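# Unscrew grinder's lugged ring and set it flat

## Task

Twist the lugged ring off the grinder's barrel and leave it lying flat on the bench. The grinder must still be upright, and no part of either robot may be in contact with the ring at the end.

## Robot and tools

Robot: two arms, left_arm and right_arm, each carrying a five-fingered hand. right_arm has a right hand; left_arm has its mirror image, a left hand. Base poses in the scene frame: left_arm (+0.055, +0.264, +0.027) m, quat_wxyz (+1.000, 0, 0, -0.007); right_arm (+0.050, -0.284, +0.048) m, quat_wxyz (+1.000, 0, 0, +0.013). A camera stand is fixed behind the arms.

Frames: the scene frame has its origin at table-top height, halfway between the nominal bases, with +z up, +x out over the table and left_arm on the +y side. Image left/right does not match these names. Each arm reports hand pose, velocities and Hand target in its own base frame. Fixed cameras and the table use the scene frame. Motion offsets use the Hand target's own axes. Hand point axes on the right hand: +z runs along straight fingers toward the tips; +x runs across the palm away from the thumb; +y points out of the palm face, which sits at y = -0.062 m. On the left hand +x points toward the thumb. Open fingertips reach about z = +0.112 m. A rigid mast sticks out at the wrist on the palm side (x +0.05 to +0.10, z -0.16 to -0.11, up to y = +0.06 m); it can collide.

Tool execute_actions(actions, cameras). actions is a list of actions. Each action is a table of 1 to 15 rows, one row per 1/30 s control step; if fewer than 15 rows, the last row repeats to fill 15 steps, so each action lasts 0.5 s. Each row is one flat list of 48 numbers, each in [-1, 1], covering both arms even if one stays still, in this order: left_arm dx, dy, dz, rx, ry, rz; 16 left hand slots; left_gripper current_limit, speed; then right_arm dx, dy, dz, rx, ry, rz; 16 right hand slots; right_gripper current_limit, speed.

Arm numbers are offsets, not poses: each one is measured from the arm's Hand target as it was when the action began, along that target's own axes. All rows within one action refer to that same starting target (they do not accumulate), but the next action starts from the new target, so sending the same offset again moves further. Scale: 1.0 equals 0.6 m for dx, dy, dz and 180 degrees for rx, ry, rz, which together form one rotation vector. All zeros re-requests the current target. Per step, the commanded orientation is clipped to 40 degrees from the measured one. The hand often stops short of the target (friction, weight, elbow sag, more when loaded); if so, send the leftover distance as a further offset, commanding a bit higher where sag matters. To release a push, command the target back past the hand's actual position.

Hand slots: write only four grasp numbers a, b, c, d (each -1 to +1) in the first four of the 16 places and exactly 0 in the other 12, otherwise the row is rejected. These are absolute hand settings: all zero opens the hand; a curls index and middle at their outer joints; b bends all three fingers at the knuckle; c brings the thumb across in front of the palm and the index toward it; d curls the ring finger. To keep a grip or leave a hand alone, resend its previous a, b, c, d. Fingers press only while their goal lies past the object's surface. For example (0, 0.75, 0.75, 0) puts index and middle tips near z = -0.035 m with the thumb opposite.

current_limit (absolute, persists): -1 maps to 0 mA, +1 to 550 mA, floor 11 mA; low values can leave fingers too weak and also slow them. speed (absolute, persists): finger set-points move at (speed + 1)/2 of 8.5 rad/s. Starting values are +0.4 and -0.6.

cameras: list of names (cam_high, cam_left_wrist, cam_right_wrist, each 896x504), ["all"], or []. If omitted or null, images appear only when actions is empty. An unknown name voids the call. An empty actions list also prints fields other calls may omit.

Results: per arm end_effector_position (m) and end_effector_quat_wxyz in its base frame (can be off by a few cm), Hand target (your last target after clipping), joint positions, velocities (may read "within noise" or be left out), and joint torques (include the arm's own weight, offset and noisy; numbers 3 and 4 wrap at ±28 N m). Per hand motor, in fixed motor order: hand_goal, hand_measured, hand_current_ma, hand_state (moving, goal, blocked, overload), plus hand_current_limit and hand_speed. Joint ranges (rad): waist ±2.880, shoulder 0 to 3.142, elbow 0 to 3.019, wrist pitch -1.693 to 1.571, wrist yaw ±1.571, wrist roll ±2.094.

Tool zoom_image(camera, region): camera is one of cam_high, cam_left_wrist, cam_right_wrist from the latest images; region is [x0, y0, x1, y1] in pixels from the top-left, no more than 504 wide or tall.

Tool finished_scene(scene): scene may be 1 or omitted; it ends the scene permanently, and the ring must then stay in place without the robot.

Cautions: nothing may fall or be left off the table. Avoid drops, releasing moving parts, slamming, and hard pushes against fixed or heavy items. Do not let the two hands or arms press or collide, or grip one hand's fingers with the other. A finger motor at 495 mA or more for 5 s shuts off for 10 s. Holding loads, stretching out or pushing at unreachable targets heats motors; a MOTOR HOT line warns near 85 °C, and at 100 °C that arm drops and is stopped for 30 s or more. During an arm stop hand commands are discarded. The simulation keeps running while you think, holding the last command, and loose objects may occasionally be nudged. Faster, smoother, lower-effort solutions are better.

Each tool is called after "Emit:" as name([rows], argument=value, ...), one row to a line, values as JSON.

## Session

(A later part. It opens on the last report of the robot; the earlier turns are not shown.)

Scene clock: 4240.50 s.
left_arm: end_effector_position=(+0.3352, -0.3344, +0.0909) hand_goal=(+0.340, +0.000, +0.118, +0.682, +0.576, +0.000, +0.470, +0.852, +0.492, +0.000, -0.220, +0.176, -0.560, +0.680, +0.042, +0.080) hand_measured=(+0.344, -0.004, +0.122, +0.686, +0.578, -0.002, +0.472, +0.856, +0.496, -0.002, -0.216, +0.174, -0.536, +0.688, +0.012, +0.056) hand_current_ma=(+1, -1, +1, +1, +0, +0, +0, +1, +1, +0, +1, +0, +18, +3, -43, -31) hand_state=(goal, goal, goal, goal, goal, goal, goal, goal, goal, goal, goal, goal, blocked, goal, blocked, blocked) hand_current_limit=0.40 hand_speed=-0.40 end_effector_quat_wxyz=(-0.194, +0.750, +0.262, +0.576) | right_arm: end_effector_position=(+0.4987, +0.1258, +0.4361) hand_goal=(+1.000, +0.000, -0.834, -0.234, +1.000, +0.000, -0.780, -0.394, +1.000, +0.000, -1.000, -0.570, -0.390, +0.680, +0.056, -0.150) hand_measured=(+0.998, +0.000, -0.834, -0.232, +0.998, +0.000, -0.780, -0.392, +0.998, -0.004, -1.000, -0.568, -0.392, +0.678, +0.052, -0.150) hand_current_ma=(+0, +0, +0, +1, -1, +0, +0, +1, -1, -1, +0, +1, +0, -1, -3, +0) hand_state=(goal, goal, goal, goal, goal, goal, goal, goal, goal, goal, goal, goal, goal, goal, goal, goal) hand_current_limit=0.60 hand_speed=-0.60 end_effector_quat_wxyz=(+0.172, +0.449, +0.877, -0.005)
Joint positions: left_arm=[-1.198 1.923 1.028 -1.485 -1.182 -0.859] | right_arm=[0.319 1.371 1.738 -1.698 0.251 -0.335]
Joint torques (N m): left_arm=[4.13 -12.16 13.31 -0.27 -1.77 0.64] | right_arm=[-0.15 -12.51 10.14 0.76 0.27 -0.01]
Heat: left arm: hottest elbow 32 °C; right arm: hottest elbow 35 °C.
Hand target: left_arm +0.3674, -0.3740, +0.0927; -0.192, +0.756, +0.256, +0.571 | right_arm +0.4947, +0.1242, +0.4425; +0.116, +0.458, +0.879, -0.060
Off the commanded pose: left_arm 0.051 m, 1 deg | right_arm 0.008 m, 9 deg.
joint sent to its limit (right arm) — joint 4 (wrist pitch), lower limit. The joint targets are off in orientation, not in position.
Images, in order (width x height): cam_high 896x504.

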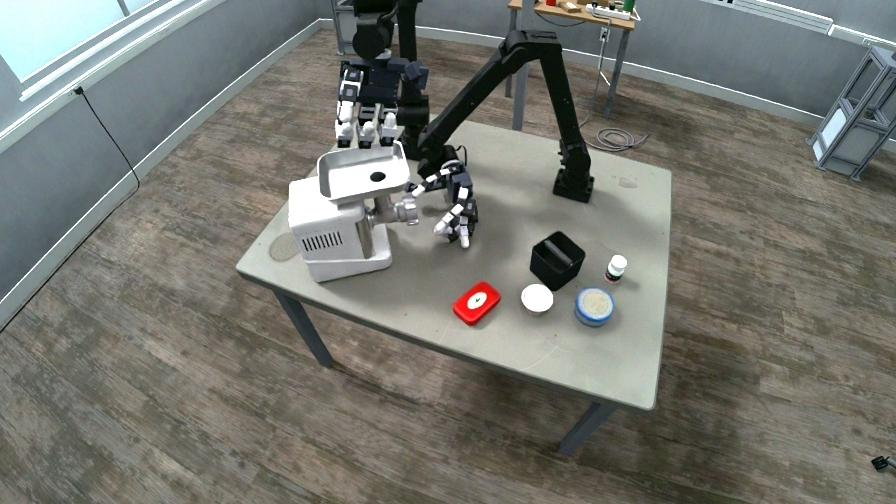

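Emit:
execute_actions([
  [[0,-0.06,0,0,0,0,0,0.1,0.75,0.5,0,0,0,0,0,0,0,0,0,0,0,0,0.4,-0.4,0,0,0,0,0,0,0.9,-0.4,0.7,1,0,0,0,0,0,0,0,0,0,0,0,0,0.6,-0.6]],
  [[0,-0.045,0,0,0,0,0,0.1,0.75,0.5,0,0,0,0,0,0,0,0,0,0,0,0,0.4,-0.4,0,0,0,0,0,0,0.9,-0.4,0.7,1,0,0,0,0,0,0,0,0,0,0,0,0,0.6,-0.6]],
  [[-0.0035,0,-0.0003,0,-0.0556,0,0,0.1,0.75,0.5,0,0,0,0,0,0,0,0,0,0,0,0,0.4,-0.4,0,0,0,0,0,0,0.9,-0.4,0.7,1,0,0,0,0,0,0,0,0,0,0,0,0,0.6,-0.6]],
], cameras=["cam_high","cam_left_wrist"])

Emit:
zoom_image(camera="cam_high", region=[385, 180, 445, 240])

Scene clock: 4250.60 s.
left_arm: end_effector_position=(+0.3240, -0.3294, +0.0893) hand_goal=(+0.402, +0.000, +0.148, +0.720, +0.676, +0.000, +0.560, +0.926, +0.562, +0.000, -0.220, +0.170, -0.564, +0.680, +0.042, +0.078) hand_measured=(+0.402, -0.004, +0.146, +0.718, +0.674, -0.002, +0.558, +0.922, +0.562, -0.002, -0.216, +0.172, -0.570, +0.680, +0.038, +0.076) hand_current_ma=(+0, -1, +0, -1, +0, +0, +0, -1, +0, +0, +1, +0, -2, +0, -2, -1) hand_state=(goal, goal, goal, goal, goal, goal, goal, goal, goal, goal, goal, goal, goal, goal, goal, goal) hand_current_limit=0.40 hand_speed=-0.40 end_effector_quat_wxyz=(-0.169, +0.803, +0.265, +0.506) | right_arm: end_effector_position=(+0.4987, +0.1258, +0.4361) hand_goal=(+1.000, +0.000, -0.834, -0.234, +1.000, +0.000, -0.780, -0.394, +1.000, +0.000, -1.000, -0.570, -0.390, +0.680, +0.056, -0.150) hand_measured=(+0.998, +0.000, -0.834, -0.232, +0.998, +0.000, -0.780, -0.392, +0.998, -0.004, -1.000, -0.568, -0.392, +0.678, +0.052, -0.150) hand_current_ma=(+0, +0, +0, +1, -1, +0, +0, +1, -1, -1, +0, +1, +0, -1, -3, +0) hand_state=(goal, goal, goal, goal, goal, goal, goal, goal, goal, goal, goal, goal, goal, goal, goal, goal) hand_current_limit=0.60 hand_speed=-0.60 end_effector_quat_wxyz=(+0.172, +0.449, +0.877, -0.005)
Joint positions: left_arm=[-1.2 1.77 0.948 -1.26 -1.054 -0.57] | right_arm=[0.319 1.371 1.738 -1.698 0.251 -0.335]
Joint torques (N m): left_arm=[2.08 -15.21 4.88 0.13 -0.91 -0.12] | right_arm=[0.21 -12.51 10.15 0.73 0.28 0.01]
Heat: left arm: hottest elbow 32 °C; right arm: hottest elbow 35 °C.
Hand target: left_arm +0.3286, -0.3243, +0.0905; -0.169, +0.803, +0.271, +0.503 | right_arm +0.4947, +0.1242, +0.4425; +0.116, +0.458, +0.879, -0.060
Off the commanded pose: left_arm 0.007 m, 1 deg | right_arm 0.008 m, 9 deg.
joint sent to its limit (right arm) — joint 4 (wrist pitch), lower limit. The joint targets are off in orientation, not in position.
Images, in order (width x height): cam_high 896x504, cam_left_wrist 896x504.

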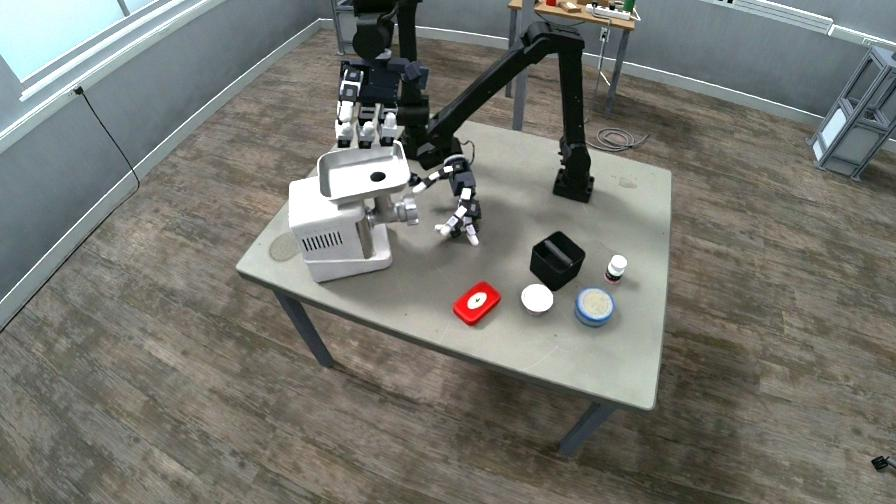

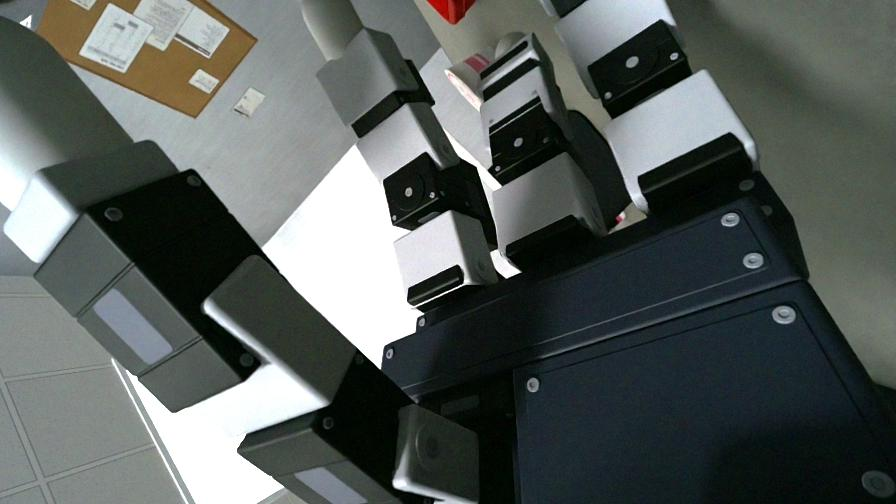

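Scaled by 8.400 from the camera's 896x504 image, which has a finer 1280x720 frame.

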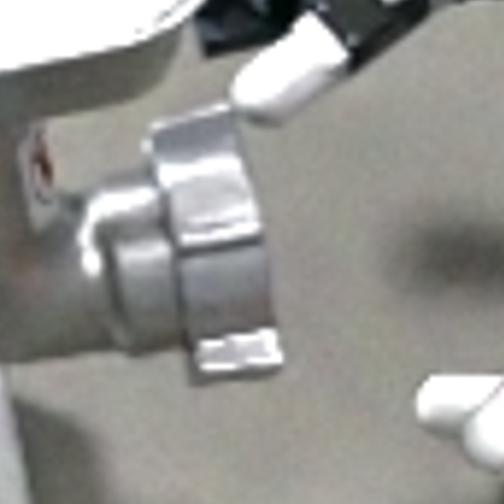

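Emit:
execute_actions([
  [[0.009,0.035,-0.0044,0,0,0,0,0.1,0.75,0.5,0,0,0,0,0,0,0,0,0,0,0,0,0.4,-0.4,0,0,0,0,0,0,0.9,-0.4,0.7,1,0,0,0,0,0,0,0,0,0,0,0,0,0.6,-0.6]],
  [[0,0.035,0,0,0,0,0,0.1,0.75,0.5,0,0,0,0,0,0,0,0,0,0,0,0,0.4,-0.4,0,0,0,0,0,0,0.9,-0.4,0.7,1,0,0,0,0,0,0,0,0,0,0,0,0,0.6,-0.6]],
  [[0,0.035,0,0,0,0,0.05,0.15,0.75,0.5,0,0,0,0,0,0,0,0,0,0,0,0,0.4,-0.4,0,0,0,0,0,0,0.9,-0.4,0.7,1,0,0,0,0,0,0,0,0,0,0,0,0,0.6,-0.6]],
], cameras=["cam_high"])

Emit:
zoom_image(camera="cam_high", region=[385, 180, 445, 240])

Scene clock: 4259.97 s.
left_arm: end_effector_position=(+0.3566, -0.3687, +0.1001) hand_goal=(+0.340, +0.000, +0.118, +0.682, +0.576, +0.000, +0.470, +0.852, +0.492, +0.000, -0.220, +0.176, -0.560, +0.680, +0.042, +0.080) hand_measured=(+0.346, -0.004, +0.122, +0.686, +0.578, -0.002, +0.472, +0.856, +0.498, -0.002, -0.216, +0.174, -0.574, +0.680, +0.040, +0.078) hand_current_ma=(+2, -1, +1, +1, +0, +0, +0, +1, +2, +0, +1, +0, -7, +0, +0, -1) hand_state=(goal, goal, goal, goal, goal, goal, goal, goal, goal, goal, goal, goal, goal, goal, goal, goal) hand_current_limit=0.40 hand_speed=-0.40 end_effector_quat_wxyz=(-0.162, +0.804, +0.270, +0.504) | right_arm: end_effector_position=(+0.4987, +0.1258, +0.4361) hand_goal=(+1.000, +0.000, -0.834, -0.234, +1.000, +0.000, -0.780, -0.394, +1.000, +0.000, -1.000, -0.570, -0.390, +0.680, +0.056, -0.150) hand_measured=(+0.998, +0.000, -0.834, -0.232, +0.998, +0.000, -0.780, -0.392, +0.998, -0.004, -1.000, -0.568, -0.392, +0.678, +0.052, -0.150) hand_current_ma=(+0, +0, +0, +1, -1, +0, +0, +1, -1, -1, +0, +1, +0, -1, -3, +0) hand_state=(goal, goal, goal, goal, goal, goal, goal, goal, goal, goal, goal, goal, goal, goal, goal, goal) hand_current_limit=0.60 hand_speed=-0.60 end_effector_quat_wxyz=(+0.172, +0.449, +0.877, -0.005)
Joint positions: left_arm=[-1.162 1.827 1.087 -1.26 -1.067 -0.495] | right_arm=[0.319 1.371 1.738 -1.698 0.251 -0.335]
Joint torques (N m): left_arm=[2.37 -13.86 8.47 -0.4 -1.1 -0.22] | right_arm=[0.21 -12.34 10.15 0.75 0.29 0.02]
Heat: left arm: hottest elbow 32 °C; right arm: hottest elbow 35 °C.
Hand target: left_arm +0.3668, -0.3745, +0.0966; -0.169, +0.803, +0.271, +0.503 | right_arm +0.4947, +0.1242, +0.4425; +0.116, +0.458, +0.879, -0.060
Off the commanded pose: left_arm 0.012 m, 1 deg | right_arm 0.008 m, 9 deg.
joint sent to its limit (right arm) — joint 4 (wrist pitch), lower limit. The joint targets are off in orientation, not in position.
Images, in order (width x height): cam_high 896x504.

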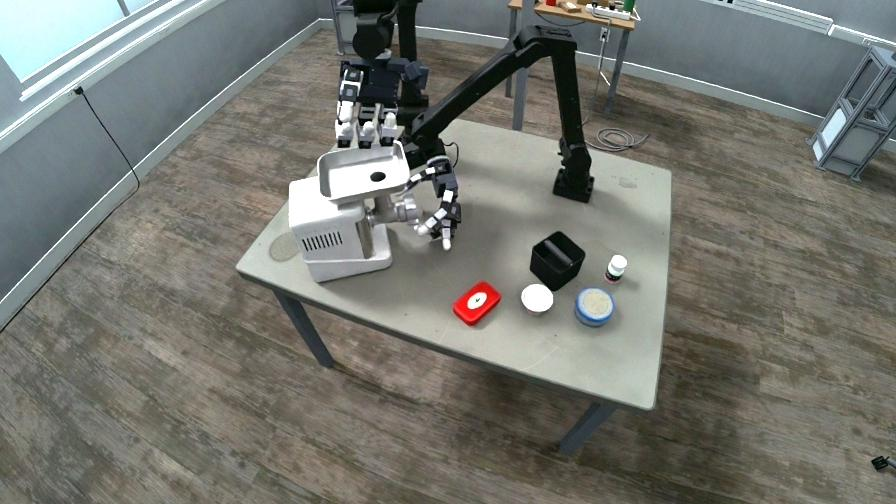

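Scaled by 8.400 from the camera's 896x504 image, which has a finer 1280x720 frame.

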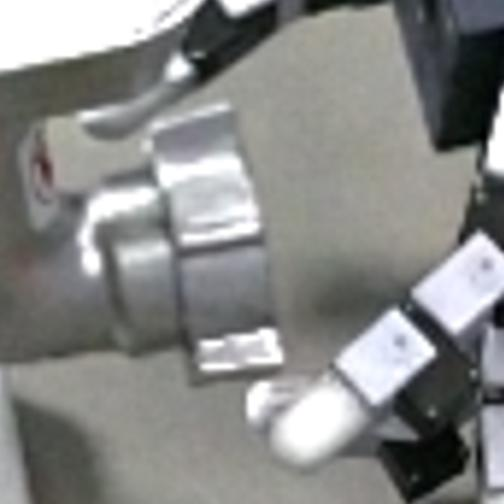

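Emit:
execute_actions([
  [[0,0,0,0,0,0,0.15,0.35,0.75,0.5,0,0,0,0,0,0,0,0,0,0,0,0,0.4,-0.5,0,0,0,0,0,0,0.9,-0.4,0.7,1,0,0,0,0,0,0,0,0,0,0,0,0,0.6,-0.6]],
  [[0,0,0,0,0,0,0.3,0.55,0.75,0.5,0,0,0,0,0,0,0,0,0,0,0,0,0.4,-0.6,0,0,0,0,0,0,0.9,-0.4,0.7,1,0,0,0,0,0,0,0,0,0,0,0,0,0.6,-0.6]],
], cameras=["cam_high"])

Emit:
zoom_image(camera="cam_high", region=[385, 180, 445, 240])

Emit:
execute_actions([
  [[-0.0044,0,-0.0003,0,-0.0694,0,0.3,0.55,0.75,0.5,0,0,0,0,0,0,0,0,0,0,0,0,0.4,-0.6,0,0,0,0,0,0,0.9,-0.4,0.7,1,0,0,0,0,0,0,0,0,0,0,0,0,0.6,-0.6]],
  [[-0.0044,0,-0.0003,0,-0.0694,0,0.3,0.55,0.75,0.5,0,0,0,0,0,0,0,0,0,0,0,0,0.4,-0.6,0,0,0,0,0,0,0.9,-0.4,0.7,1,0,0,0,0,0,0,0,0,0,0,0,0,0.6,-0.6]],
], cameras=["cam_high"])

Emit:
zoom_image(camera="cam_high", region=[385, 180, 445, 240])

Scene clock: 4265.90 s.
left_arm: end_effector_position=(+0.3648, -0.3589, +0.0960) hand_goal=(-0.174, +0.000, +0.012, +0.526, -0.188, +0.000, -0.010, +0.490, -0.082, +0.000, -0.220, +0.230, -0.534, +0.680, +0.042, +0.122) hand_measured=(+0.056, -0.004, +0.066, +0.554, +0.066, -0.010, +0.080, +0.530, -0.072, -0.002, -0.216, +0.228, -0.540, +0.680, +0.070, +0.132) hand_current_ma=(+385, -1, +73, +25, +385, -4, +172, +46, +5, +0, +1, +0, -2, +0, +39, +7) hand_state=(blocked, goal, blocked, blocked, blocked, goal, blocked, blocked, goal, goal, goal, goal, goal, goal, blocked, goal) hand_current_limit=0.40 hand_speed=-0.60 end_effector_quat_wxyz=(-0.174, +0.802, +0.277, +0.500) | right_arm: end_effector_position=(+0.4987, +0.1258, +0.4361) hand_goal=(+1.000, +0.000, -0.834, -0.234, +1.000, +0.000, -0.780, -0.394, +1.000, +0.000, -1.000, -0.570, -0.390, +0.680, +0.056, -0.150) hand_measured=(+0.998, +0.000, -0.834, -0.232, +0.998, +0.000, -0.780, -0.392, +0.998, -0.004, -1.000, -0.568, -0.392, +0.678, +0.052, -0.150) hand_current_ma=(+0, +0, +0, +1, -1, +0, +0, +1, -1, -1, +0, +1, +0, -1, -3, +0) hand_state=(goal, goal, goal, goal, goal, goal, goal, goal, goal, goal, goal, goal, goal, goal, goal, goal) hand_current_limit=0.60 hand_speed=-0.60 end_effector_quat_wxyz=(+0.172, +0.449, +0.877, -0.005)
Joint positions: left_arm=[-1.138 1.835 1.087 -1.266 -1.064 -0.496] | right_arm=[0.319 1.371 1.738 -1.698 0.251 -0.335]
Joint torques (N m): left_arm=[-0.03 -14.56 8.55 -0.17 -1.17 -0.26] | right_arm=[0.03 -12.45 10.11 0.72 0.26 0.01]
Heat: left arm: hottest elbow 32 °C; right arm: hottest elbow 35 °C.
Hand target: left_arm +0.3668, -0.3745, +0.0967; -0.169, +0.803, +0.271, +0.503 | right_arm +0.4947, +0.1242, +0.4425; +0.116, +0.458, +0.879, -0.060
Off the commanded pose: left_arm 0.016 m, 1 deg | right_arm 0.008 m, 9 deg.
joint sent to its limit (right arm) — joint 4 (wrist pitch), lower limit. The joint targets are off in orientation, not in position.
Images, in order (width x height): cam_high 896x504.

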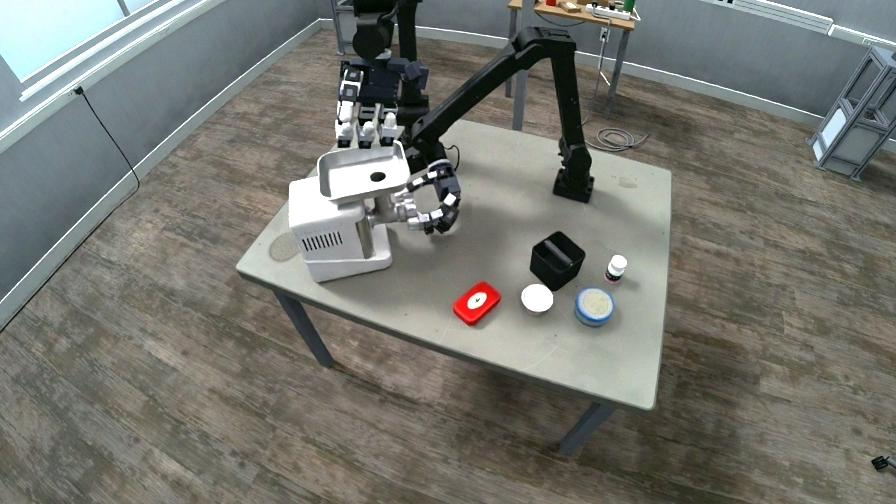

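Scaled by 8.400 from the camera's 896x504 image, which has a finer 1280x720 frame.

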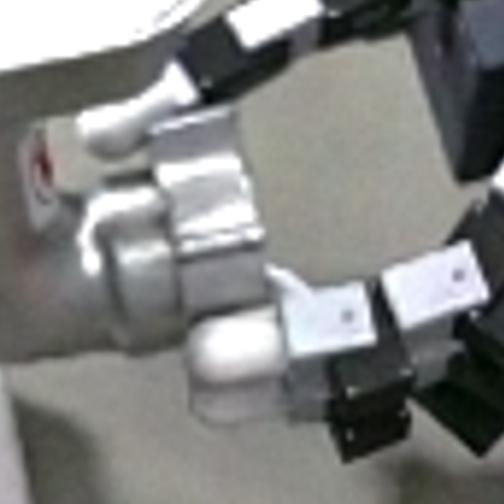

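Scene clock: 4267.23 s.
left_arm: end_effector_position=(+0.3615, -0.3615, +0.0818) hand_goal=(-0.174, +0.000, +0.012, +0.526, -0.188, +0.000, -0.010, +0.490, -0.082, +0.000, -0.220, +0.230, -0.534, +0.680, +0.042, +0.122) hand_measured=(+0.028, +0.016, +0.066, +0.550, +0.034, -0.018, +0.052, +0.522, -0.072, -0.002, -0.216, +0.228, -0.504, +0.684, +0.092, +0.138) hand_current_ma=(+385, +7, +73, +19, +385, -9, +95, +30, +5, +0, +1, +0, +27, +1, +102, +17) hand_state=(blocked, goal, blocked, blocked, blocked, goal, blocked, blocked, goal, goal, goal, goal, blocked, goal, blocked, goal) hand_current_limit=0.40 hand_speed=-0.60 end_effector_quat_wxyz=(-0.128, +0.885, +0.314, +0.318) | right_arm: end_effector_position=(+0.4987, +0.1258, +0.4361) hand_goal=(+1.000, +0.000, -0.834, -0.234, +1.000, +0.000, -0.780, -0.394, +1.000, +0.000, -1.000, -0.570, -0.390, +0.680, +0.056, -0.150) hand_measured=(+0.998, +0.000, -0.834, -0.232, +0.998, +0.000, -0.780, -0.392, +0.998, -0.004, -1.000, -0.568, -0.392, +0.678, +0.052, -0.150) hand_current_ma=(+0, +0, +0, +1, -1, +0, +0, +1, -1, -1, +0, +1, +0, -1, -3, +0) hand_state=(goal, goal, goal, goal, goal, goal, goal, goal, goal, goal, goal, goal, goal, goal, goal, goal) hand_current_limit=0.60 hand_speed=-0.60 end_effector_quat_wxyz=(+0.172, +0.449, +0.877, -0.005)
Joint positions: left_arm=[-1.066 1.7 1.079 -1.132 -0.679 -0.242] | right_arm=[0.319 1.371 1.738 -1.698 0.251 -0.335]
Joint torques (N m): left_arm=[0.85 -17.32 7.84 1.44 -0.63 0.18] | right_arm=[-0.03 -12.63 10.17 0.83 0.28 0.02]
Heat: left arm: hottest elbow 32 °C; right arm: hottest elbow 35 °C.
Hand target: left_arm +0.3643, -0.3763, +0.0924; -0.106, +0.893, +0.301, +0.317 | right_arm +0.4947, +0.1242, +0.4425; +0.116, +0.458, +0.879, -0.060
Off the commanded pose: left_arm 0.019 m, 3 deg | right_arm 0.008 m, 9 deg.
joint sent to its limit (right arm) — joint 4 (wrist pitch), lower limit. The joint targets are off in orientation, not in position.
Images, in order (width x height): cam_high 896x504.

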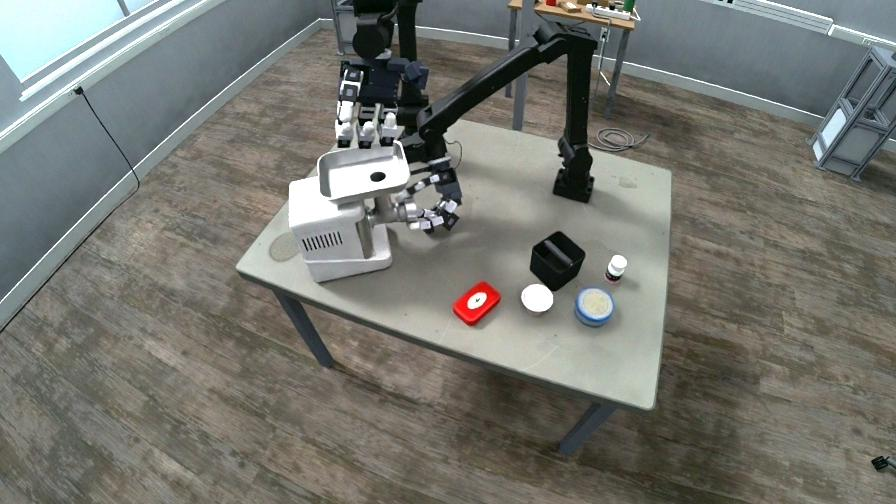

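Scaled by 8.400 from the camera's 896x504 image, which has a finer 1280x720 frame.

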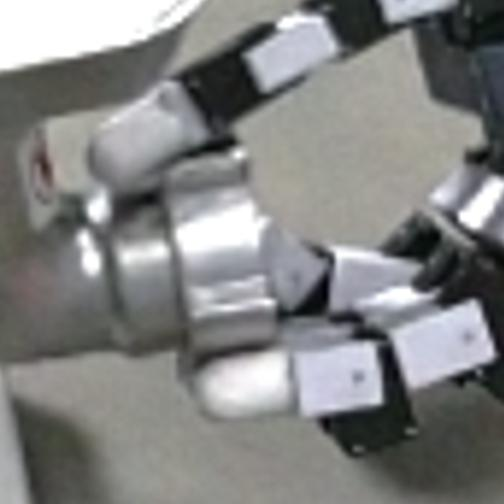

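Emit:
execute_actions([
  [[-0.004,0,-0.0003,0,-0.061,0,0.3,0.55,0.75,0.5,0,0,0,0,0,0,0,0,0,0,0,0,0.4,-0.6,0,0,0,0,0,0,0.9,-0.4,0.7,1,0,0,0,0,0,0,0,0,0,0,0,0,0.6,-0.6]],
  [[-0.004,0,-0.0003,0,-0.061,0,0.3,0.55,0.75,0.5,0,0,0,0,0,0,0,0,0,0,0,0,0.4,-0.6,0,0,0,0,0,0,0.9,-0.4,0.7,1,0,0,0,0,0,0,0,0,0,0,0,0,0.6,-0.6]],
], cameras=["cam_high"])

Emit:
zoom_image(camera="cam_high", region=[385, 180, 445, 240])

Scene clock: 4280.03 s.
left_arm: end_effector_position=(+0.3539, -0.3654, +0.0742) hand_goal=(-0.174, +0.000, +0.012, +0.526, -0.188, +0.000, -0.010, +0.490, -0.082, +0.000, -0.220, +0.230, -0.534, +0.680, +0.042, +0.122) hand_measured=(+0.016, +0.022, +0.066, +0.550, +0.024, -0.020, +0.052, +0.520, -0.072, -0.002, -0.216, +0.228, -0.504, +0.682, +0.102, +0.144) hand_current_ma=(+385, +12, +73, +19, +385, -10, +92, +29, +5, +0, +1, +0, +29, +0, +138, +25) hand_state=(blocked, blocked, blocked, blocked, blocked, goal, blocked, blocked, goal, goal, goal, goal, blocked, goal, blocked, blocked) hand_current_limit=0.40 hand_speed=-0.60 end_effector_quat_wxyz=(-0.073, +0.932, +0.326, +0.139) | right_arm: end_effector_position=(+0.4987, +0.1258, +0.4361) hand_goal=(+1.000, +0.000, -0.834, -0.234, +1.000, +0.000, -0.780, -0.394, +1.000, +0.000, -1.000, -0.570, -0.390, +0.680, +0.056, -0.150) hand_measured=(+0.998, +0.000, -0.834, -0.232, +0.998, +0.000, -0.780, -0.392, +0.998, -0.004, -1.000, -0.568, -0.392, +0.678, +0.052, -0.150) hand_current_ma=(+0, +0, +0, +1, -1, +0, +0, +1, -1, -1, +0, +1, +0, -1, -3, +0) hand_state=(goal, goal, goal, goal, goal, goal, goal, goal, goal, goal, goal, goal, goal, goal, goal, goal) hand_current_limit=0.60 hand_speed=-0.60 end_effector_quat_wxyz=(+0.172, +0.449, +0.877, -0.005)
Joint positions: left_arm=[-0.958 1.617 1.079 -1.1 -0.308 -0.072] | right_arm=[0.319 1.371 1.738 -1.698 0.251 -0.335]
Joint torques (N m): left_arm=[0.97 -16.38 8.85 1.21 -0.05 0.22] | right_arm=[0.03 -12.63 10.18 0.84 0.27 0]
Heat: left arm: hottest elbow 32 °C; right arm: hottest elbow 35 °C.
Hand target: left_arm +0.3610, -0.3788, +0.0900; -0.047, +0.937, +0.316, +0.141 | right_arm +0.4947, +0.1242, +0.4425; +0.116, +0.458, +0.879, -0.060
Off the commanded pose: left_arm 0.022 m, 3 deg | right_arm 0.008 m, 9 deg.
joint sent to its limit (right arm) — joint 4 (wrist pitch), lower limit. The joint targets are off in orientation, not in position.
Images, in order (width x height): cam_high 896x504.

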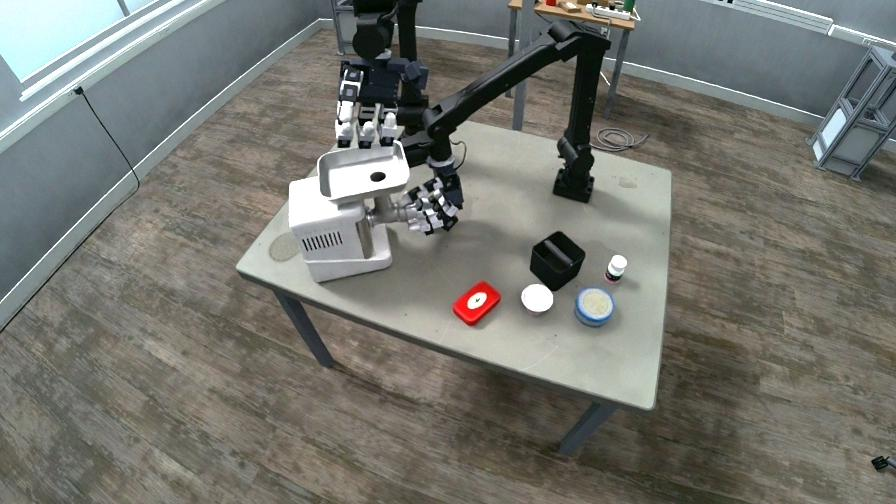

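Scaled by 8.400 from the camera's 896x504 image, which has a finer 1280x720 frame.

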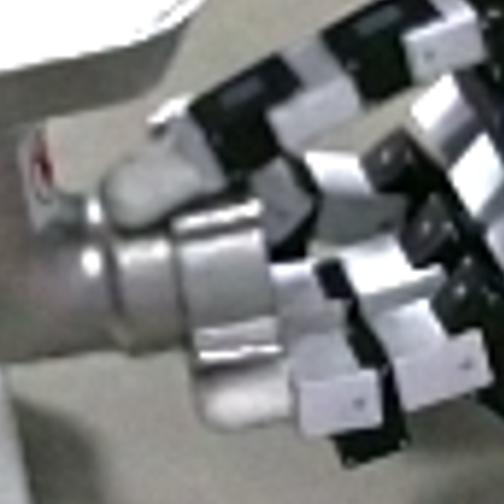

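Emit:
execute_actions([
  [[0,-0.02,0,0,0,0,0,0.1,0.75,0.5,0,0,0,0,0,0,0,0,0,0,0,0,0.4,-0.4,0,0,0,0,0,0,0.9,-0.4,0.7,1,0,0,0,0,0,0,0,0,0,0,0,0,0.6,-0.6]],
  [[0,-0.055,0,0,0,0,0,0.1,0.75,0.5,0,0,0,0,0,0,0,0,0,0,0,0,0.4,-0.4,0,0,0,0,0,0,0.9,-0.4,0.7,1,0,0,0,0,0,0,0,0,0,0,0,0,0.6,-0.6]],
  [[0,-0.035,0,0,0,0,0,0.1,0.75,0.5,0,0,0,0,0,0,0,0,0,0,0,0,0.4,-0.4,0,0,0,0,0,0,0.9,-0.4,0.7,1,0,0,0,0,0,0,0,0,0,0,0,0,0.6,-0.6]],
  [[0.0052,0,-0.0007,0,0.0833,0,0,0.1,0.75,0.5,0,0,0,0,0,0,0,0,0,0,0,0,0.4,-0.4,0,0,0,0,0,0,0.9,-0.4,0.7,1,0,0,0,0,0,0,0,0,0,0,0,0,0.6,-0.6]],
  [[0.0052,0,-0.0007,0,0.0833,0,0,0.1,0.75,0.5,0,0,0,0,0,0,0,0,0,0,0,0,0.4,-0.4,0,0,0,0,0,0,0.9,-0.4,0.7,1,0,0,0,0,0,0,0,0,0,0,0,0,0.6,-0.6]],
  [[0.0052,0,-0.0007,0,0.0833,0,0,0.1,0.75,0.5,0,0,0,0,0,0,0,0,0,0,0,0,0.4,-0.4,0,0,0,0,0,0,0.9,-0.4,0.7,1,0,0,0,0,0,0,0,0,0,0,0,0,0.6,-0.6]],
], cameras=["cam_high"])

Emit:
zoom_image(camera="cam_high", region=[385, 190, 435, 240])

Scene clock: 4300.47 s.
left_arm: end_effector_position=(+0.3271, -0.3120, +0.0978) hand_goal=(+0.402, +0.000, +0.148, +0.720, +0.676, +0.000, +0.560, +0.926, +0.562, +0.000, -0.220, +0.170, -0.564, +0.680, +0.042, +0.078) hand_measured=(+0.406, -0.002, +0.148, +0.718, +0.674, -0.002, +0.558, +0.922, +0.564, -0.002, -0.216, +0.172, -0.570, +0.680, +0.040, +0.078) hand_current_ma=(+1, +0, +0, +0, +0, +0, +0, -1, +1, +0, +1, +1, -2, +0, -1, +0) hand_state=(goal, goal, goal, goal, goal, goal, goal, goal, goal, goal, goal, goal, goal, goal, goal, goal) hand_current_limit=0.40 hand_speed=-0.40 end_effector_quat_wxyz=(-0.163, +0.812, +0.277, +0.487) | right_arm: end_effector_position=(+0.4987, +0.1258, +0.4361) hand_goal=(+1.000, +0.000, -0.834, -0.234, +1.000, +0.000, -0.780, -0.394, +1.000, +0.000, -1.000, -0.570, -0.390, +0.680, +0.056, -0.150) hand_measured=(+0.998, +0.000, -0.834, -0.232, +0.998, +0.000, -0.780, -0.392, +0.998, -0.004, -1.000, -0.568, -0.392, +0.678, +0.052, -0.150) hand_current_ma=(+0, +0, +0, +1, -1, +0, +0, +1, -1, -1, +0, +1, +0, -1, -3, +0) hand_state=(goal, goal, goal, goal, goal, goal, goal, goal, goal, goal, goal, goal, goal, goal, goal, goal) hand_current_limit=0.60 hand_speed=-0.60 end_effector_quat_wxyz=(+0.172, +0.449, +0.877, -0.005)
Joint positions: left_arm=[-1.17 1.695 0.904 -1.215 -1.023 -0.504] | right_arm=[0.319 1.371 1.738 -1.698 0.251 -0.335]
Joint torques (N m): left_arm=[-0.09 -11.34 7.27 -0.49 -1.09 -0.27] | right_arm=[-0.03 -12.69 10.19 0.73 0.28 0]
Heat: left arm: hottest elbow 32 °C; right arm: hottest elbow 35 °C.
Hand target: left_arm +0.3266, -0.3221, +0.0959; -0.164, +0.812, +0.274, +0.489 | right_arm +0.4947, +0.1242, +0.4425; +0.116, +0.458, +0.879, -0.060
Off the commanded pose: left_arm 0.010 m, 0 deg | right_arm 0.008 m, 9 deg.
joint sent to its limit (right arm) — joint 4 (wrist pitch), lower limit. The joint targets are off in orientation, not in position.
Images, in order (width x height): cam_high 896x504.

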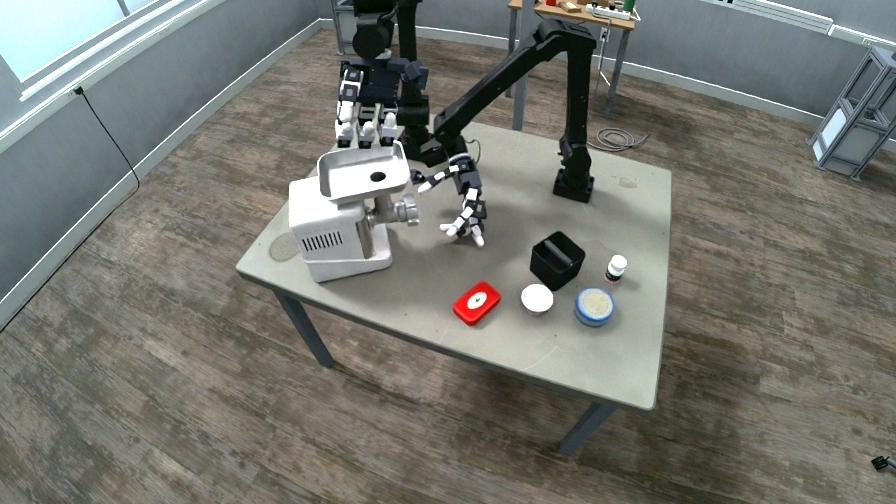

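Scaled by 10.080 from the camera's 896x504 image, which has a finer 1280x720 frame.

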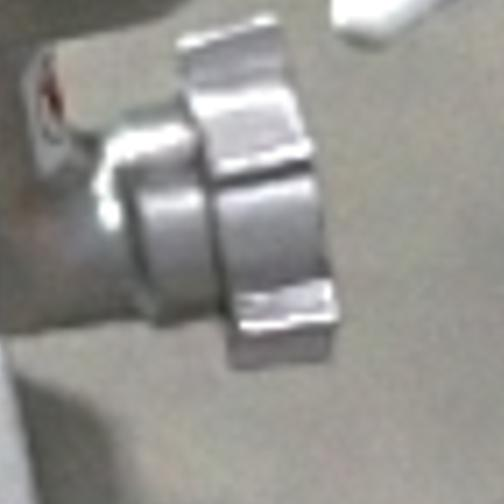

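Emit:
execute_actions([
  [[0,0.035,0,0,0,0,0,0.1,0.75,0.5,0,0,0,0,0,0,0,0,0,0,0,0,0.4,-0.4,0,0,0,0,0,0,0.9,-0.4,0.7,1,0,0,0,0,0,0,0,0,0,0,0,0,0.6,-0.6]],
  [[0,0.035,0,0,0,0,0,0.1,0.75,0.5,0,0,0,0,0,0,0,0,0,0,0,0,0.4,-0.4,0,0,0,0,0,0,0.9,-0.4,0.7,1,0,0,0,0,0,0,0,0,0,0,0,0,0.6,-0.6]],
  [[0,0.033,0,0,0,0,0.05,0.15,0.75,0.5,0,0,0,0,0,0,0,0,0,0,0,0,0.4,-0.4,0,0,0,0,0,0,0.9,-0.4,0.7,1,0,0,0,0,0,0,0,0,0,0,0,0,0.6,-0.6]],
  [[0,0,0,0,0,0,0.15,0.35,0.75,0.5,0,0,0,0,0,0,0,0,0,0,0,0,0.4,-0.5,0,0,0,0,0,0,0.9,-0.4,0.7,1,0,0,0,0,0,0,0,0,0,0,0,0,0.6,-0.6]],
], cameras=["cam_high"])

Emit:
zoom_image(camera="cam_high", region=[385, 180, 445, 240])

Scene clock: 4308.33 s.
left_arm: end_effector_position=(+0.3578, -0.3607, +0.0967) hand_goal=(+0.080, +0.000, +0.088, +0.628, +0.200, +0.000, +0.270, +0.708, +0.202, +0.000, -0.220, +0.206, -0.550, +0.680, +0.042, +0.106) hand_measured=(+0.168, +0.002, +0.116, +0.640, +0.208, -0.002, +0.274, +0.712, +0.210, -0.002, -0.216, +0.204, -0.568, +0.680, +0.052, +0.110) hand_current_ma=(+190, +0, +24, +6, +3, +0, +1, +1, +4, +0, +1, +0, -11, +0, +7, +1) hand_state=(blocked, goal, blocked, goal, goal, goal, goal, goal, goal, goal, goal, goal, goal, goal, goal, goal) hand_current_limit=0.40 hand_speed=-0.50 end_effector_quat_wxyz=(-0.164, +0.812, +0.275, +0.489) | right_arm: end_effector_position=(+0.4987, +0.1258, +0.4361) hand_goal=(+1.000, +0.000, -0.834, -0.234, +1.000, +0.000, -0.780, -0.394, +1.000, +0.000, -1.000, -0.570, -0.390, +0.680, +0.056, -0.150) hand_measured=(+0.998, +0.000, -0.834, -0.232, +0.998, +0.000, -0.780, -0.392, +0.998, -0.004, -1.000, -0.568, -0.392, +0.678, +0.052, -0.150) hand_current_ma=(+0, +0, +0, +1, -1, +0, +0, +1, -1, -1, +0, +1, +0, -1, -3, +0) hand_state=(goal, goal, goal, goal, goal, goal, goal, goal, goal, goal, goal, goal, goal, goal, goal, goal) hand_current_limit=0.60 hand_speed=-0.60 end_effector_quat_wxyz=(+0.172, +0.449, +0.877, -0.005)
Joint positions: left_arm=[-1.149 1.807 1.069 -1.235 -1.036 -0.463] | right_arm=[0.319 1.371 1.738 -1.698 0.251 -0.335]
Joint torques (N m): left_arm=[0.97 -13.98 8.68 -0.27 -1.13 -0.26] | right_arm=[-0.09 -12.45 10.18 0.73 0.26 0.01]
Heat: left arm: hottest elbow 32 °C; right arm: hottest elbow 35 °C.
Hand target: left_arm +0.3641, -0.3712, +0.0959; -0.164, +0.812, +0.274, +0.489 | right_arm +0.4947, +0.1242, +0.4425; +0.116, +0.458, +0.879, -0.060
Off the commanded pose: left_arm 0.012 m, 0 deg | right_arm 0.008 m, 9 deg.
joint sent to its limit (right arm) — joint 4 (wrist pitch), lower limit. The joint targets are off in orientation, not in position.
Images, in order (width x height): cam_high 896x504.

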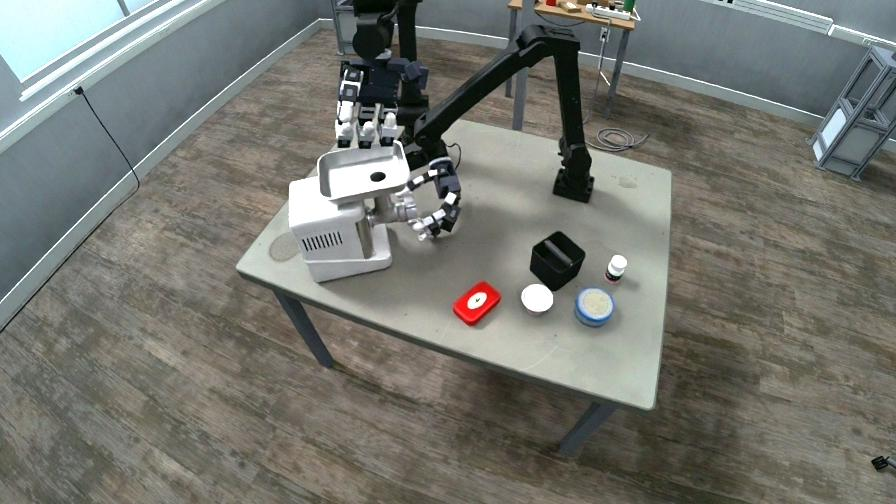

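Scaled by 8.400 from the camera's 896x504 image, which has a finer 1280x720 frame.

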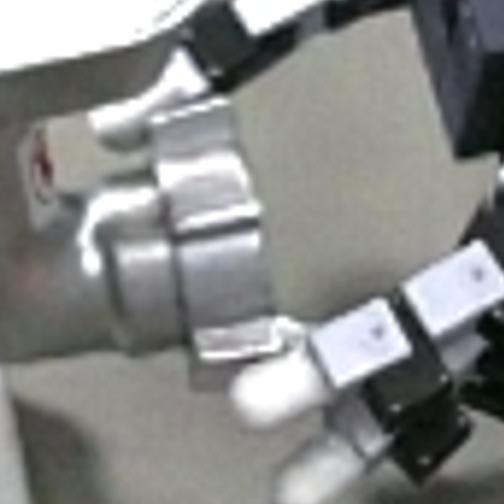

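Emit:
execute_actions([
  [[0,0,0,0,0,0,0.3,0.55,0.75,0.5,0,0,0,0,0,0,0,0,0,0,0,0,0.4,-0.6,0,0,0,0,0,0,0.9,-0.4,0.7,1,0,0,0,0,0,0,0,0,0,0,0,0,0.6,-0.6]],
  [[-0.0042,-0.008,-0.0003,0,-0.066,0,0.3,0.55,0.75,0.5,0,0,0,0,0,0,0,0,0,0,0,0,0.4,-0.6,0,0,0,0,0,0,0.9,-0.4,0.7,1,0,0,0,0,0,0,0,0,0,0,0,0,0.6,-0.6]],
  [[-0.0042,0,-0.0003,0,-0.066,0,0.3,0.55,0.75,0.5,0,0,0,0,0,0,0,0,0,0,0,0,0.4,-0.6,0,0,0,0,0,0,0.9,-0.4,0.7,1,0,0,0,0,0,0,0,0,0,0,0,0,0.6,-0.6]],
], cameras=["cam_high"])

Emit:
zoom_image(camera="cam_high", region=[385, 180, 445, 240])

Scene clock: 4316.87 s.
left_arm: end_effector_position=(+0.3589, -0.3590, +0.0817) hand_goal=(-0.174, +0.000, +0.012, +0.526, -0.188, +0.000, -0.010, +0.490, -0.082, +0.000, -0.220, +0.230, -0.534, +0.680, +0.042, +0.122) hand_measured=(+0.034, +0.022, +0.060, +0.554, +0.032, -0.022, +0.054, +0.528, -0.072, -0.002, -0.216, +0.228, -0.504, +0.684, +0.090, +0.140) hand_current_ma=(+385, +13, +61, +25, +385, -13, +101, +43, +5, +0, +1, +0, +29, +2, +97, +19) hand_state=(blocked, blocked, blocked, blocked, blocked, blocked, blocked, blocked, goal, goal, goal, goal, blocked, goal, blocked, goal) hand_current_limit=0.40 hand_speed=-0.60 end_effector_quat_wxyz=(-0.122, +0.888, +0.314, +0.312) | right_arm: end_effector_position=(+0.4987, +0.1258, +0.4361) hand_goal=(+1.000, +0.000, -0.834, -0.234, +1.000, +0.000, -0.780, -0.394, +1.000, +0.000, -1.000, -0.570, -0.390, +0.680, +0.056, -0.150) hand_measured=(+0.998, +0.000, -0.834, -0.232, +0.998, +0.000, -0.780, -0.392, +0.998, -0.004, -1.000, -0.568, -0.392, +0.678, +0.052, -0.150) hand_current_ma=(+0, +0, +0, +1, -1, +0, +0, +1, -1, -1, +0, +1, +0, -1, -3, +0) hand_state=(goal, goal, goal, goal, goal, goal, goal, goal, goal, goal, goal, goal, goal, goal, goal, goal) hand_current_limit=0.60 hand_speed=-0.60 end_effector_quat_wxyz=(+0.172, +0.449, +0.877, -0.005)
Joint positions: left_arm=[-1.064 1.682 1.059 -1.112 -0.667 -0.228] | right_arm=[0.319 1.371 1.738 -1.698 0.251 -0.335]
Joint torques (N m): left_arm=[0.79 -17.08 7.32 0.99 -0.6 0.13] | right_arm=[-0.26 -12.45 10.17 0.73 0.28 -0.01]
Heat: left arm: hottest elbow 32 °C; right arm: hottest elbow 35 °C.
Hand target: left_arm +0.3588, -0.3692, +0.0921; -0.104, +0.895, +0.302, +0.311 | right_arm +0.4947, +0.1242, +0.4425; +0.116, +0.458, +0.879, -0.060
Off the commanded pose: left_arm 0.015 m, 2 deg | right_arm 0.008 m, 9 deg.
joint sent to its limit (right arm) — joint 4 (wrist pitch), lower limit. The joint targets are off in orientation, not in position.
Images, in order (width x height): cam_high 896x504.

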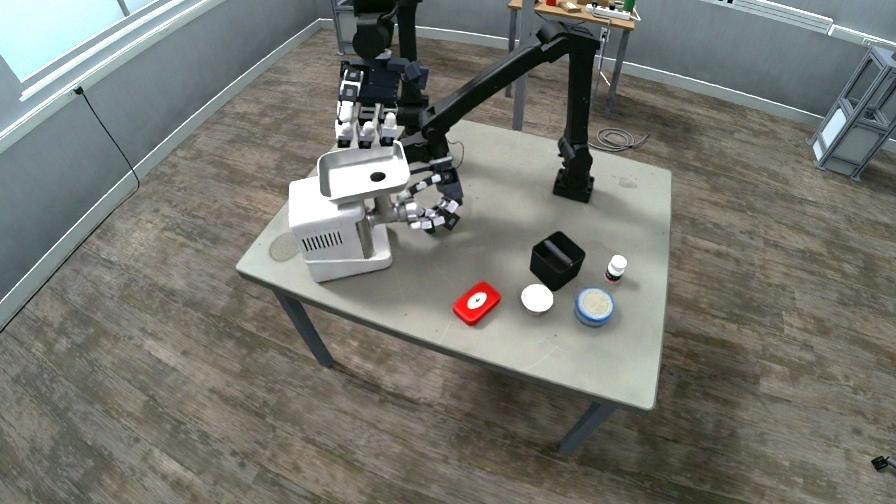

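Scaled by 8.400 from the camera's 896x504 image, which has a finer 1280x720 frame.

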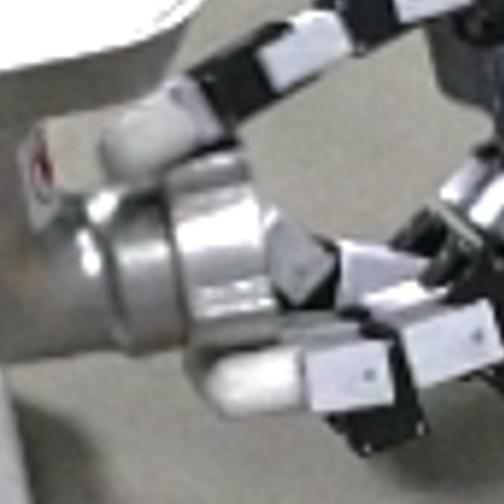

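Emit:
execute_actions([
  [[-0.004,-0.008,-0.0003,0,-0.061,0,0.3,0.55,0.75,0.5,0,0,0,0,0,0,0,0,0,0,0,0,0.4,-0.6,0,0,0,0,0,0,0.9,-0.4,0.7,1,0,0,0,0,0,0,0,0,0,0,0,0,0.6,-0.6]],
  [[-0.004,-0.005,-0.0003,0,-0.061,0,0.3,0.55,0.75,0.5,0,0,0,0,0,0,0,0,0,0,0,0,0.4,-0.6,0,0,0,0,0,0,0.9,-0.4,0.7,1,0,0,0,0,0,0,0,0,0,0,0,0,0.6,-0.6]],
  [[0,-0.01,0,0,0,0,0.3,0.55,0.75,0.5,0,0,0,0,0,0,0,0,0,0,0,0,0.4,-0.6,0,0,0,0,0,0,0.9,-0.4,0.7,1,0,0,0,0,0,0,0,0,0,0,0,0,0.6,-0.6]],
], cameras=["cam_high"])

Emit:
zoom_image(camera="cam_high", region=[385, 180, 445, 240])

Scene clock: 4322.17 s.
left_arm: end_effector_position=(+0.3503, -0.3611, +0.0742) hand_goal=(-0.174, +0.000, +0.012, +0.526, -0.188, +0.000, -0.010, +0.490, -0.082, +0.000, -0.220, +0.230, -0.534, +0.680, +0.042, +0.122) hand_measured=(+0.022, +0.026, +0.062, +0.556, +0.022, -0.022, +0.056, +0.532, -0.072, -0.002, -0.216, +0.228, -0.500, +0.684, +0.096, +0.144) hand_current_ma=(+385, +16, +66, +28, +385, -13, +101, +48, +5, +0, +1, +0, +36, +2, +117, +27) hand_state=(blocked, blocked, blocked, blocked, blocked, blocked, blocked, blocked, goal, goal, goal, goal, blocked, goal, blocked, blocked) hand_current_limit=0.40 hand_speed=-0.60 end_effector_quat_wxyz=(-0.059, +0.935, +0.322, +0.135) | right_arm: end_effector_position=(+0.4987, +0.1258, +0.4361) hand_goal=(+1.000, +0.000, -0.834, -0.234, +1.000, +0.000, -0.780, -0.394, +1.000, +0.000, -1.000, -0.570, -0.390, +0.680, +0.056, -0.150) hand_measured=(+0.998, +0.000, -0.834, -0.232, +0.998, +0.000, -0.780, -0.392, +0.998, -0.004, -1.000, -0.568, -0.392, +0.678, +0.052, -0.150) hand_current_ma=(+0, +0, +0, +1, -1, +0, +0, +1, -1, -1, +0, +1, +0, -1, -3, +0) hand_state=(goal, goal, goal, goal, goal, goal, goal, goal, goal, goal, goal, goal, goal, goal, goal, goal) hand_current_limit=0.60 hand_speed=-0.60 end_effector_quat_wxyz=(+0.172, +0.449, +0.877, -0.005)
Joint positions: left_arm=[-0.951 1.587 1.041 -1.062 -0.293 -0.048] | right_arm=[0.319 1.371 1.738 -1.698 0.251 -0.335]
Joint torques (N m): left_arm=[1.14 -18.37 6.79 0.46 -0.1 0.01] | right_arm=[-0.09 -12.22 10.18 0.77 0.27 0]
Heat: left arm: hottest elbow 32 °C; right arm: hottest elbow 35 °C.
Hand target: left_arm +0.3470, -0.3608, +0.0897; -0.045, +0.938, +0.316, +0.135 | right_arm +0.4947, +0.1242, +0.4425; +0.116, +0.458, +0.879, -0.060
Off the commanded pose: left_arm 0.016 m, 2 deg | right_arm 0.008 m, 9 deg.
joint sent to its limit (right arm) — joint 4 (wrist pitch), lower limit. The joint targets are off in orientation, not in position.
Images, in order (width x height): cam_high 896x504.

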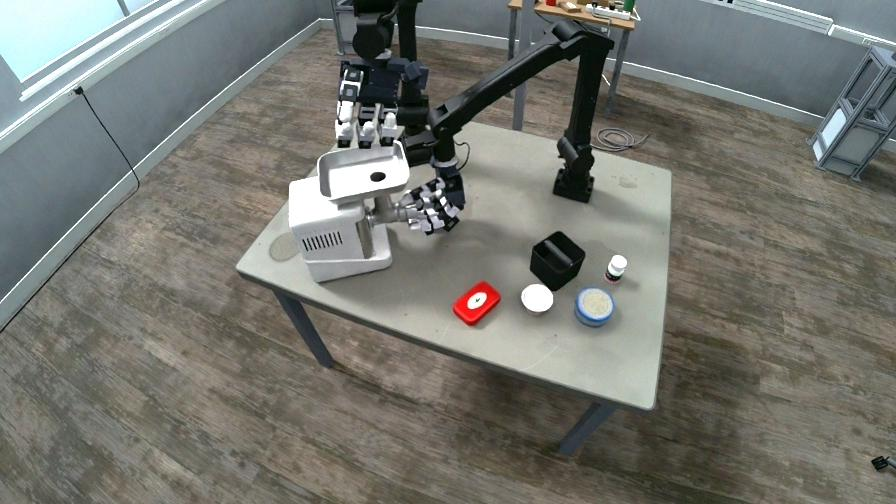

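Scaled by 8.400 from the camera's 896x504 image, which has a finer 1280x720 frame.

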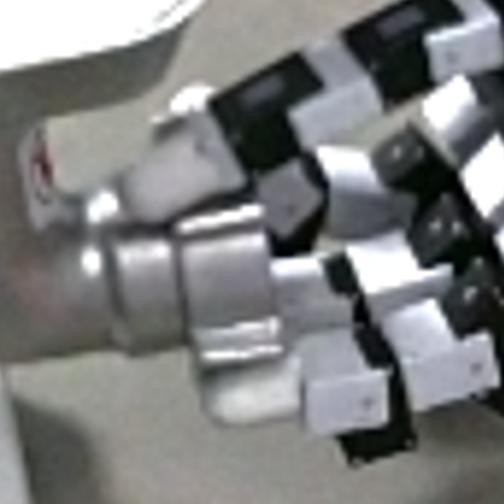

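Emit:
execute_actions([
  [[0,-0.025,0,0,0,0,0.3,0.55,0.75,0.5,0,0,0,0,0,0,0,0,0,0,0,0,0.4,-0.6,0,0,0,0,0,0,0.9,-0.4,0.7,1,0,0,0,0,0,0,0,0,0,0,0,0,0.6,-0.6]],
], cameras=["cam_high"])

Emit:
zoom_image(camera="cam_high", region=[385, 180, 445, 240])

Scene clock: 4326.97 s.
left_arm: end_effector_position=(+0.3442, -0.3525, +0.0744) hand_goal=(-0.174, +0.000, +0.012, +0.526, -0.188, +0.000, -0.010, +0.490, -0.082, +0.000, -0.220, +0.230, -0.534, +0.680, +0.042, +0.122) hand_measured=(+0.022, +0.026, +0.068, +0.562, +0.022, -0.022, +0.060, +0.540, -0.072, -0.002, -0.216, +0.228, -0.500, +0.684, +0.096, +0.144) hand_current_ma=(+385, +18, +77, +36, +385, -13, +116, +67, +5, +0, +1, +0, +36, +2, +117, +27) hand_state=(blocked, blocked, blocked, blocked, blocked, blocked, blocked, blocked, goal, goal, goal, goal, blocked, goal, blocked, blocked) hand_current_limit=0.40 hand_speed=-0.60 end_effector_quat_wxyz=(-0.055, +0.936, +0.321, +0.136) | right_arm: end_effector_position=(+0.4987, +0.1258, +0.4361) hand_goal=(+1.000, +0.000, -0.834, -0.234, +1.000, +0.000, -0.780, -0.394, +1.000, +0.000, -1.000, -0.570, -0.390, +0.680, +0.056, -0.150) hand_measured=(+0.998, +0.000, -0.834, -0.232, +0.998, +0.000, -0.780, -0.392, +0.998, -0.004, -1.000, -0.568, -0.392, +0.678, +0.052, -0.150) hand_current_ma=(+0, +0, +0, +1, -1, +0, +0, +1, -1, -1, +0, +1, +0, -1, -3, +0) hand_state=(goal, goal, goal, goal, goal, goal, goal, goal, goal, goal, goal, goal, goal, goal, goal, goal) hand_current_limit=0.60 hand_speed=-0.60 end_effector_quat_wxyz=(+0.172, +0.449, +0.877, -0.005)
Joint positions: left_arm=[-0.95 1.558 1.005 -1.046 -0.292 -0.045] | right_arm=[0.319 1.371 1.738 -1.698 0.251 -0.335]
Joint torques (N m): left_arm=[0.73 -18.37 6.46 0.12 -0.08 -0.04] | right_arm=[-0.03 -12.51 10.19 0.77 0.28 0.03]
Heat: left arm: hottest elbow 32 °C; right arm: hottest elbow 35 °C.
Hand target: left_arm +0.3379, -0.3490, +0.0896; -0.045, +0.938, +0.316, +0.135 | right_arm +0.4947, +0.1242, +0.4425; +0.116, +0.458, +0.879, -0.060
Off the commanded pose: left_arm 0.017 m, 1 deg | right_arm 0.008 m, 9 deg.
joint sent to its limit (right arm) — joint 4 (wrist pitch), lower limit. The joint targets are off in orientation, not in position.
Images, in order (width x height): cam_high 896x504.

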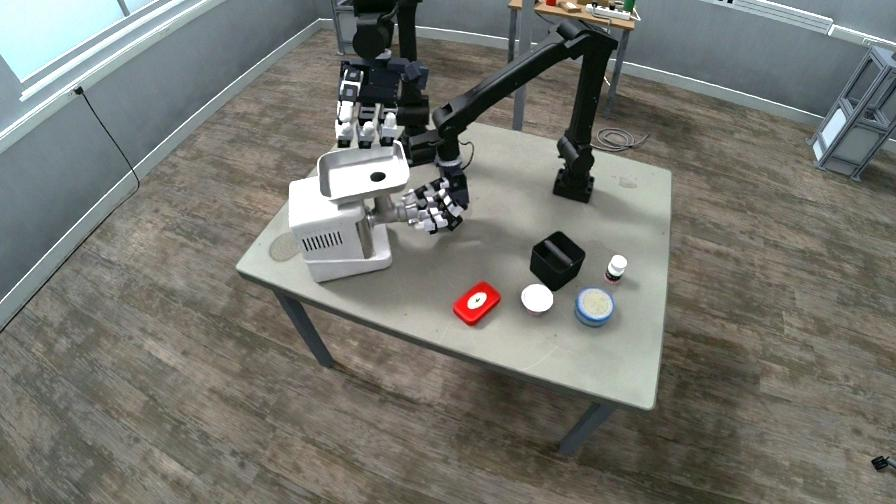

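Scaled by 8.400 from the camera's 896x504 image, which has a finer 1280x720 frame.

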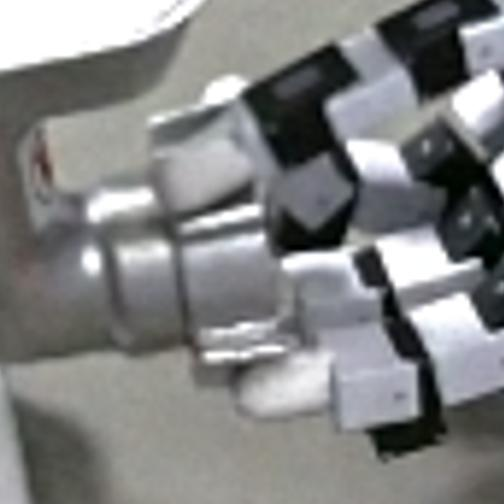

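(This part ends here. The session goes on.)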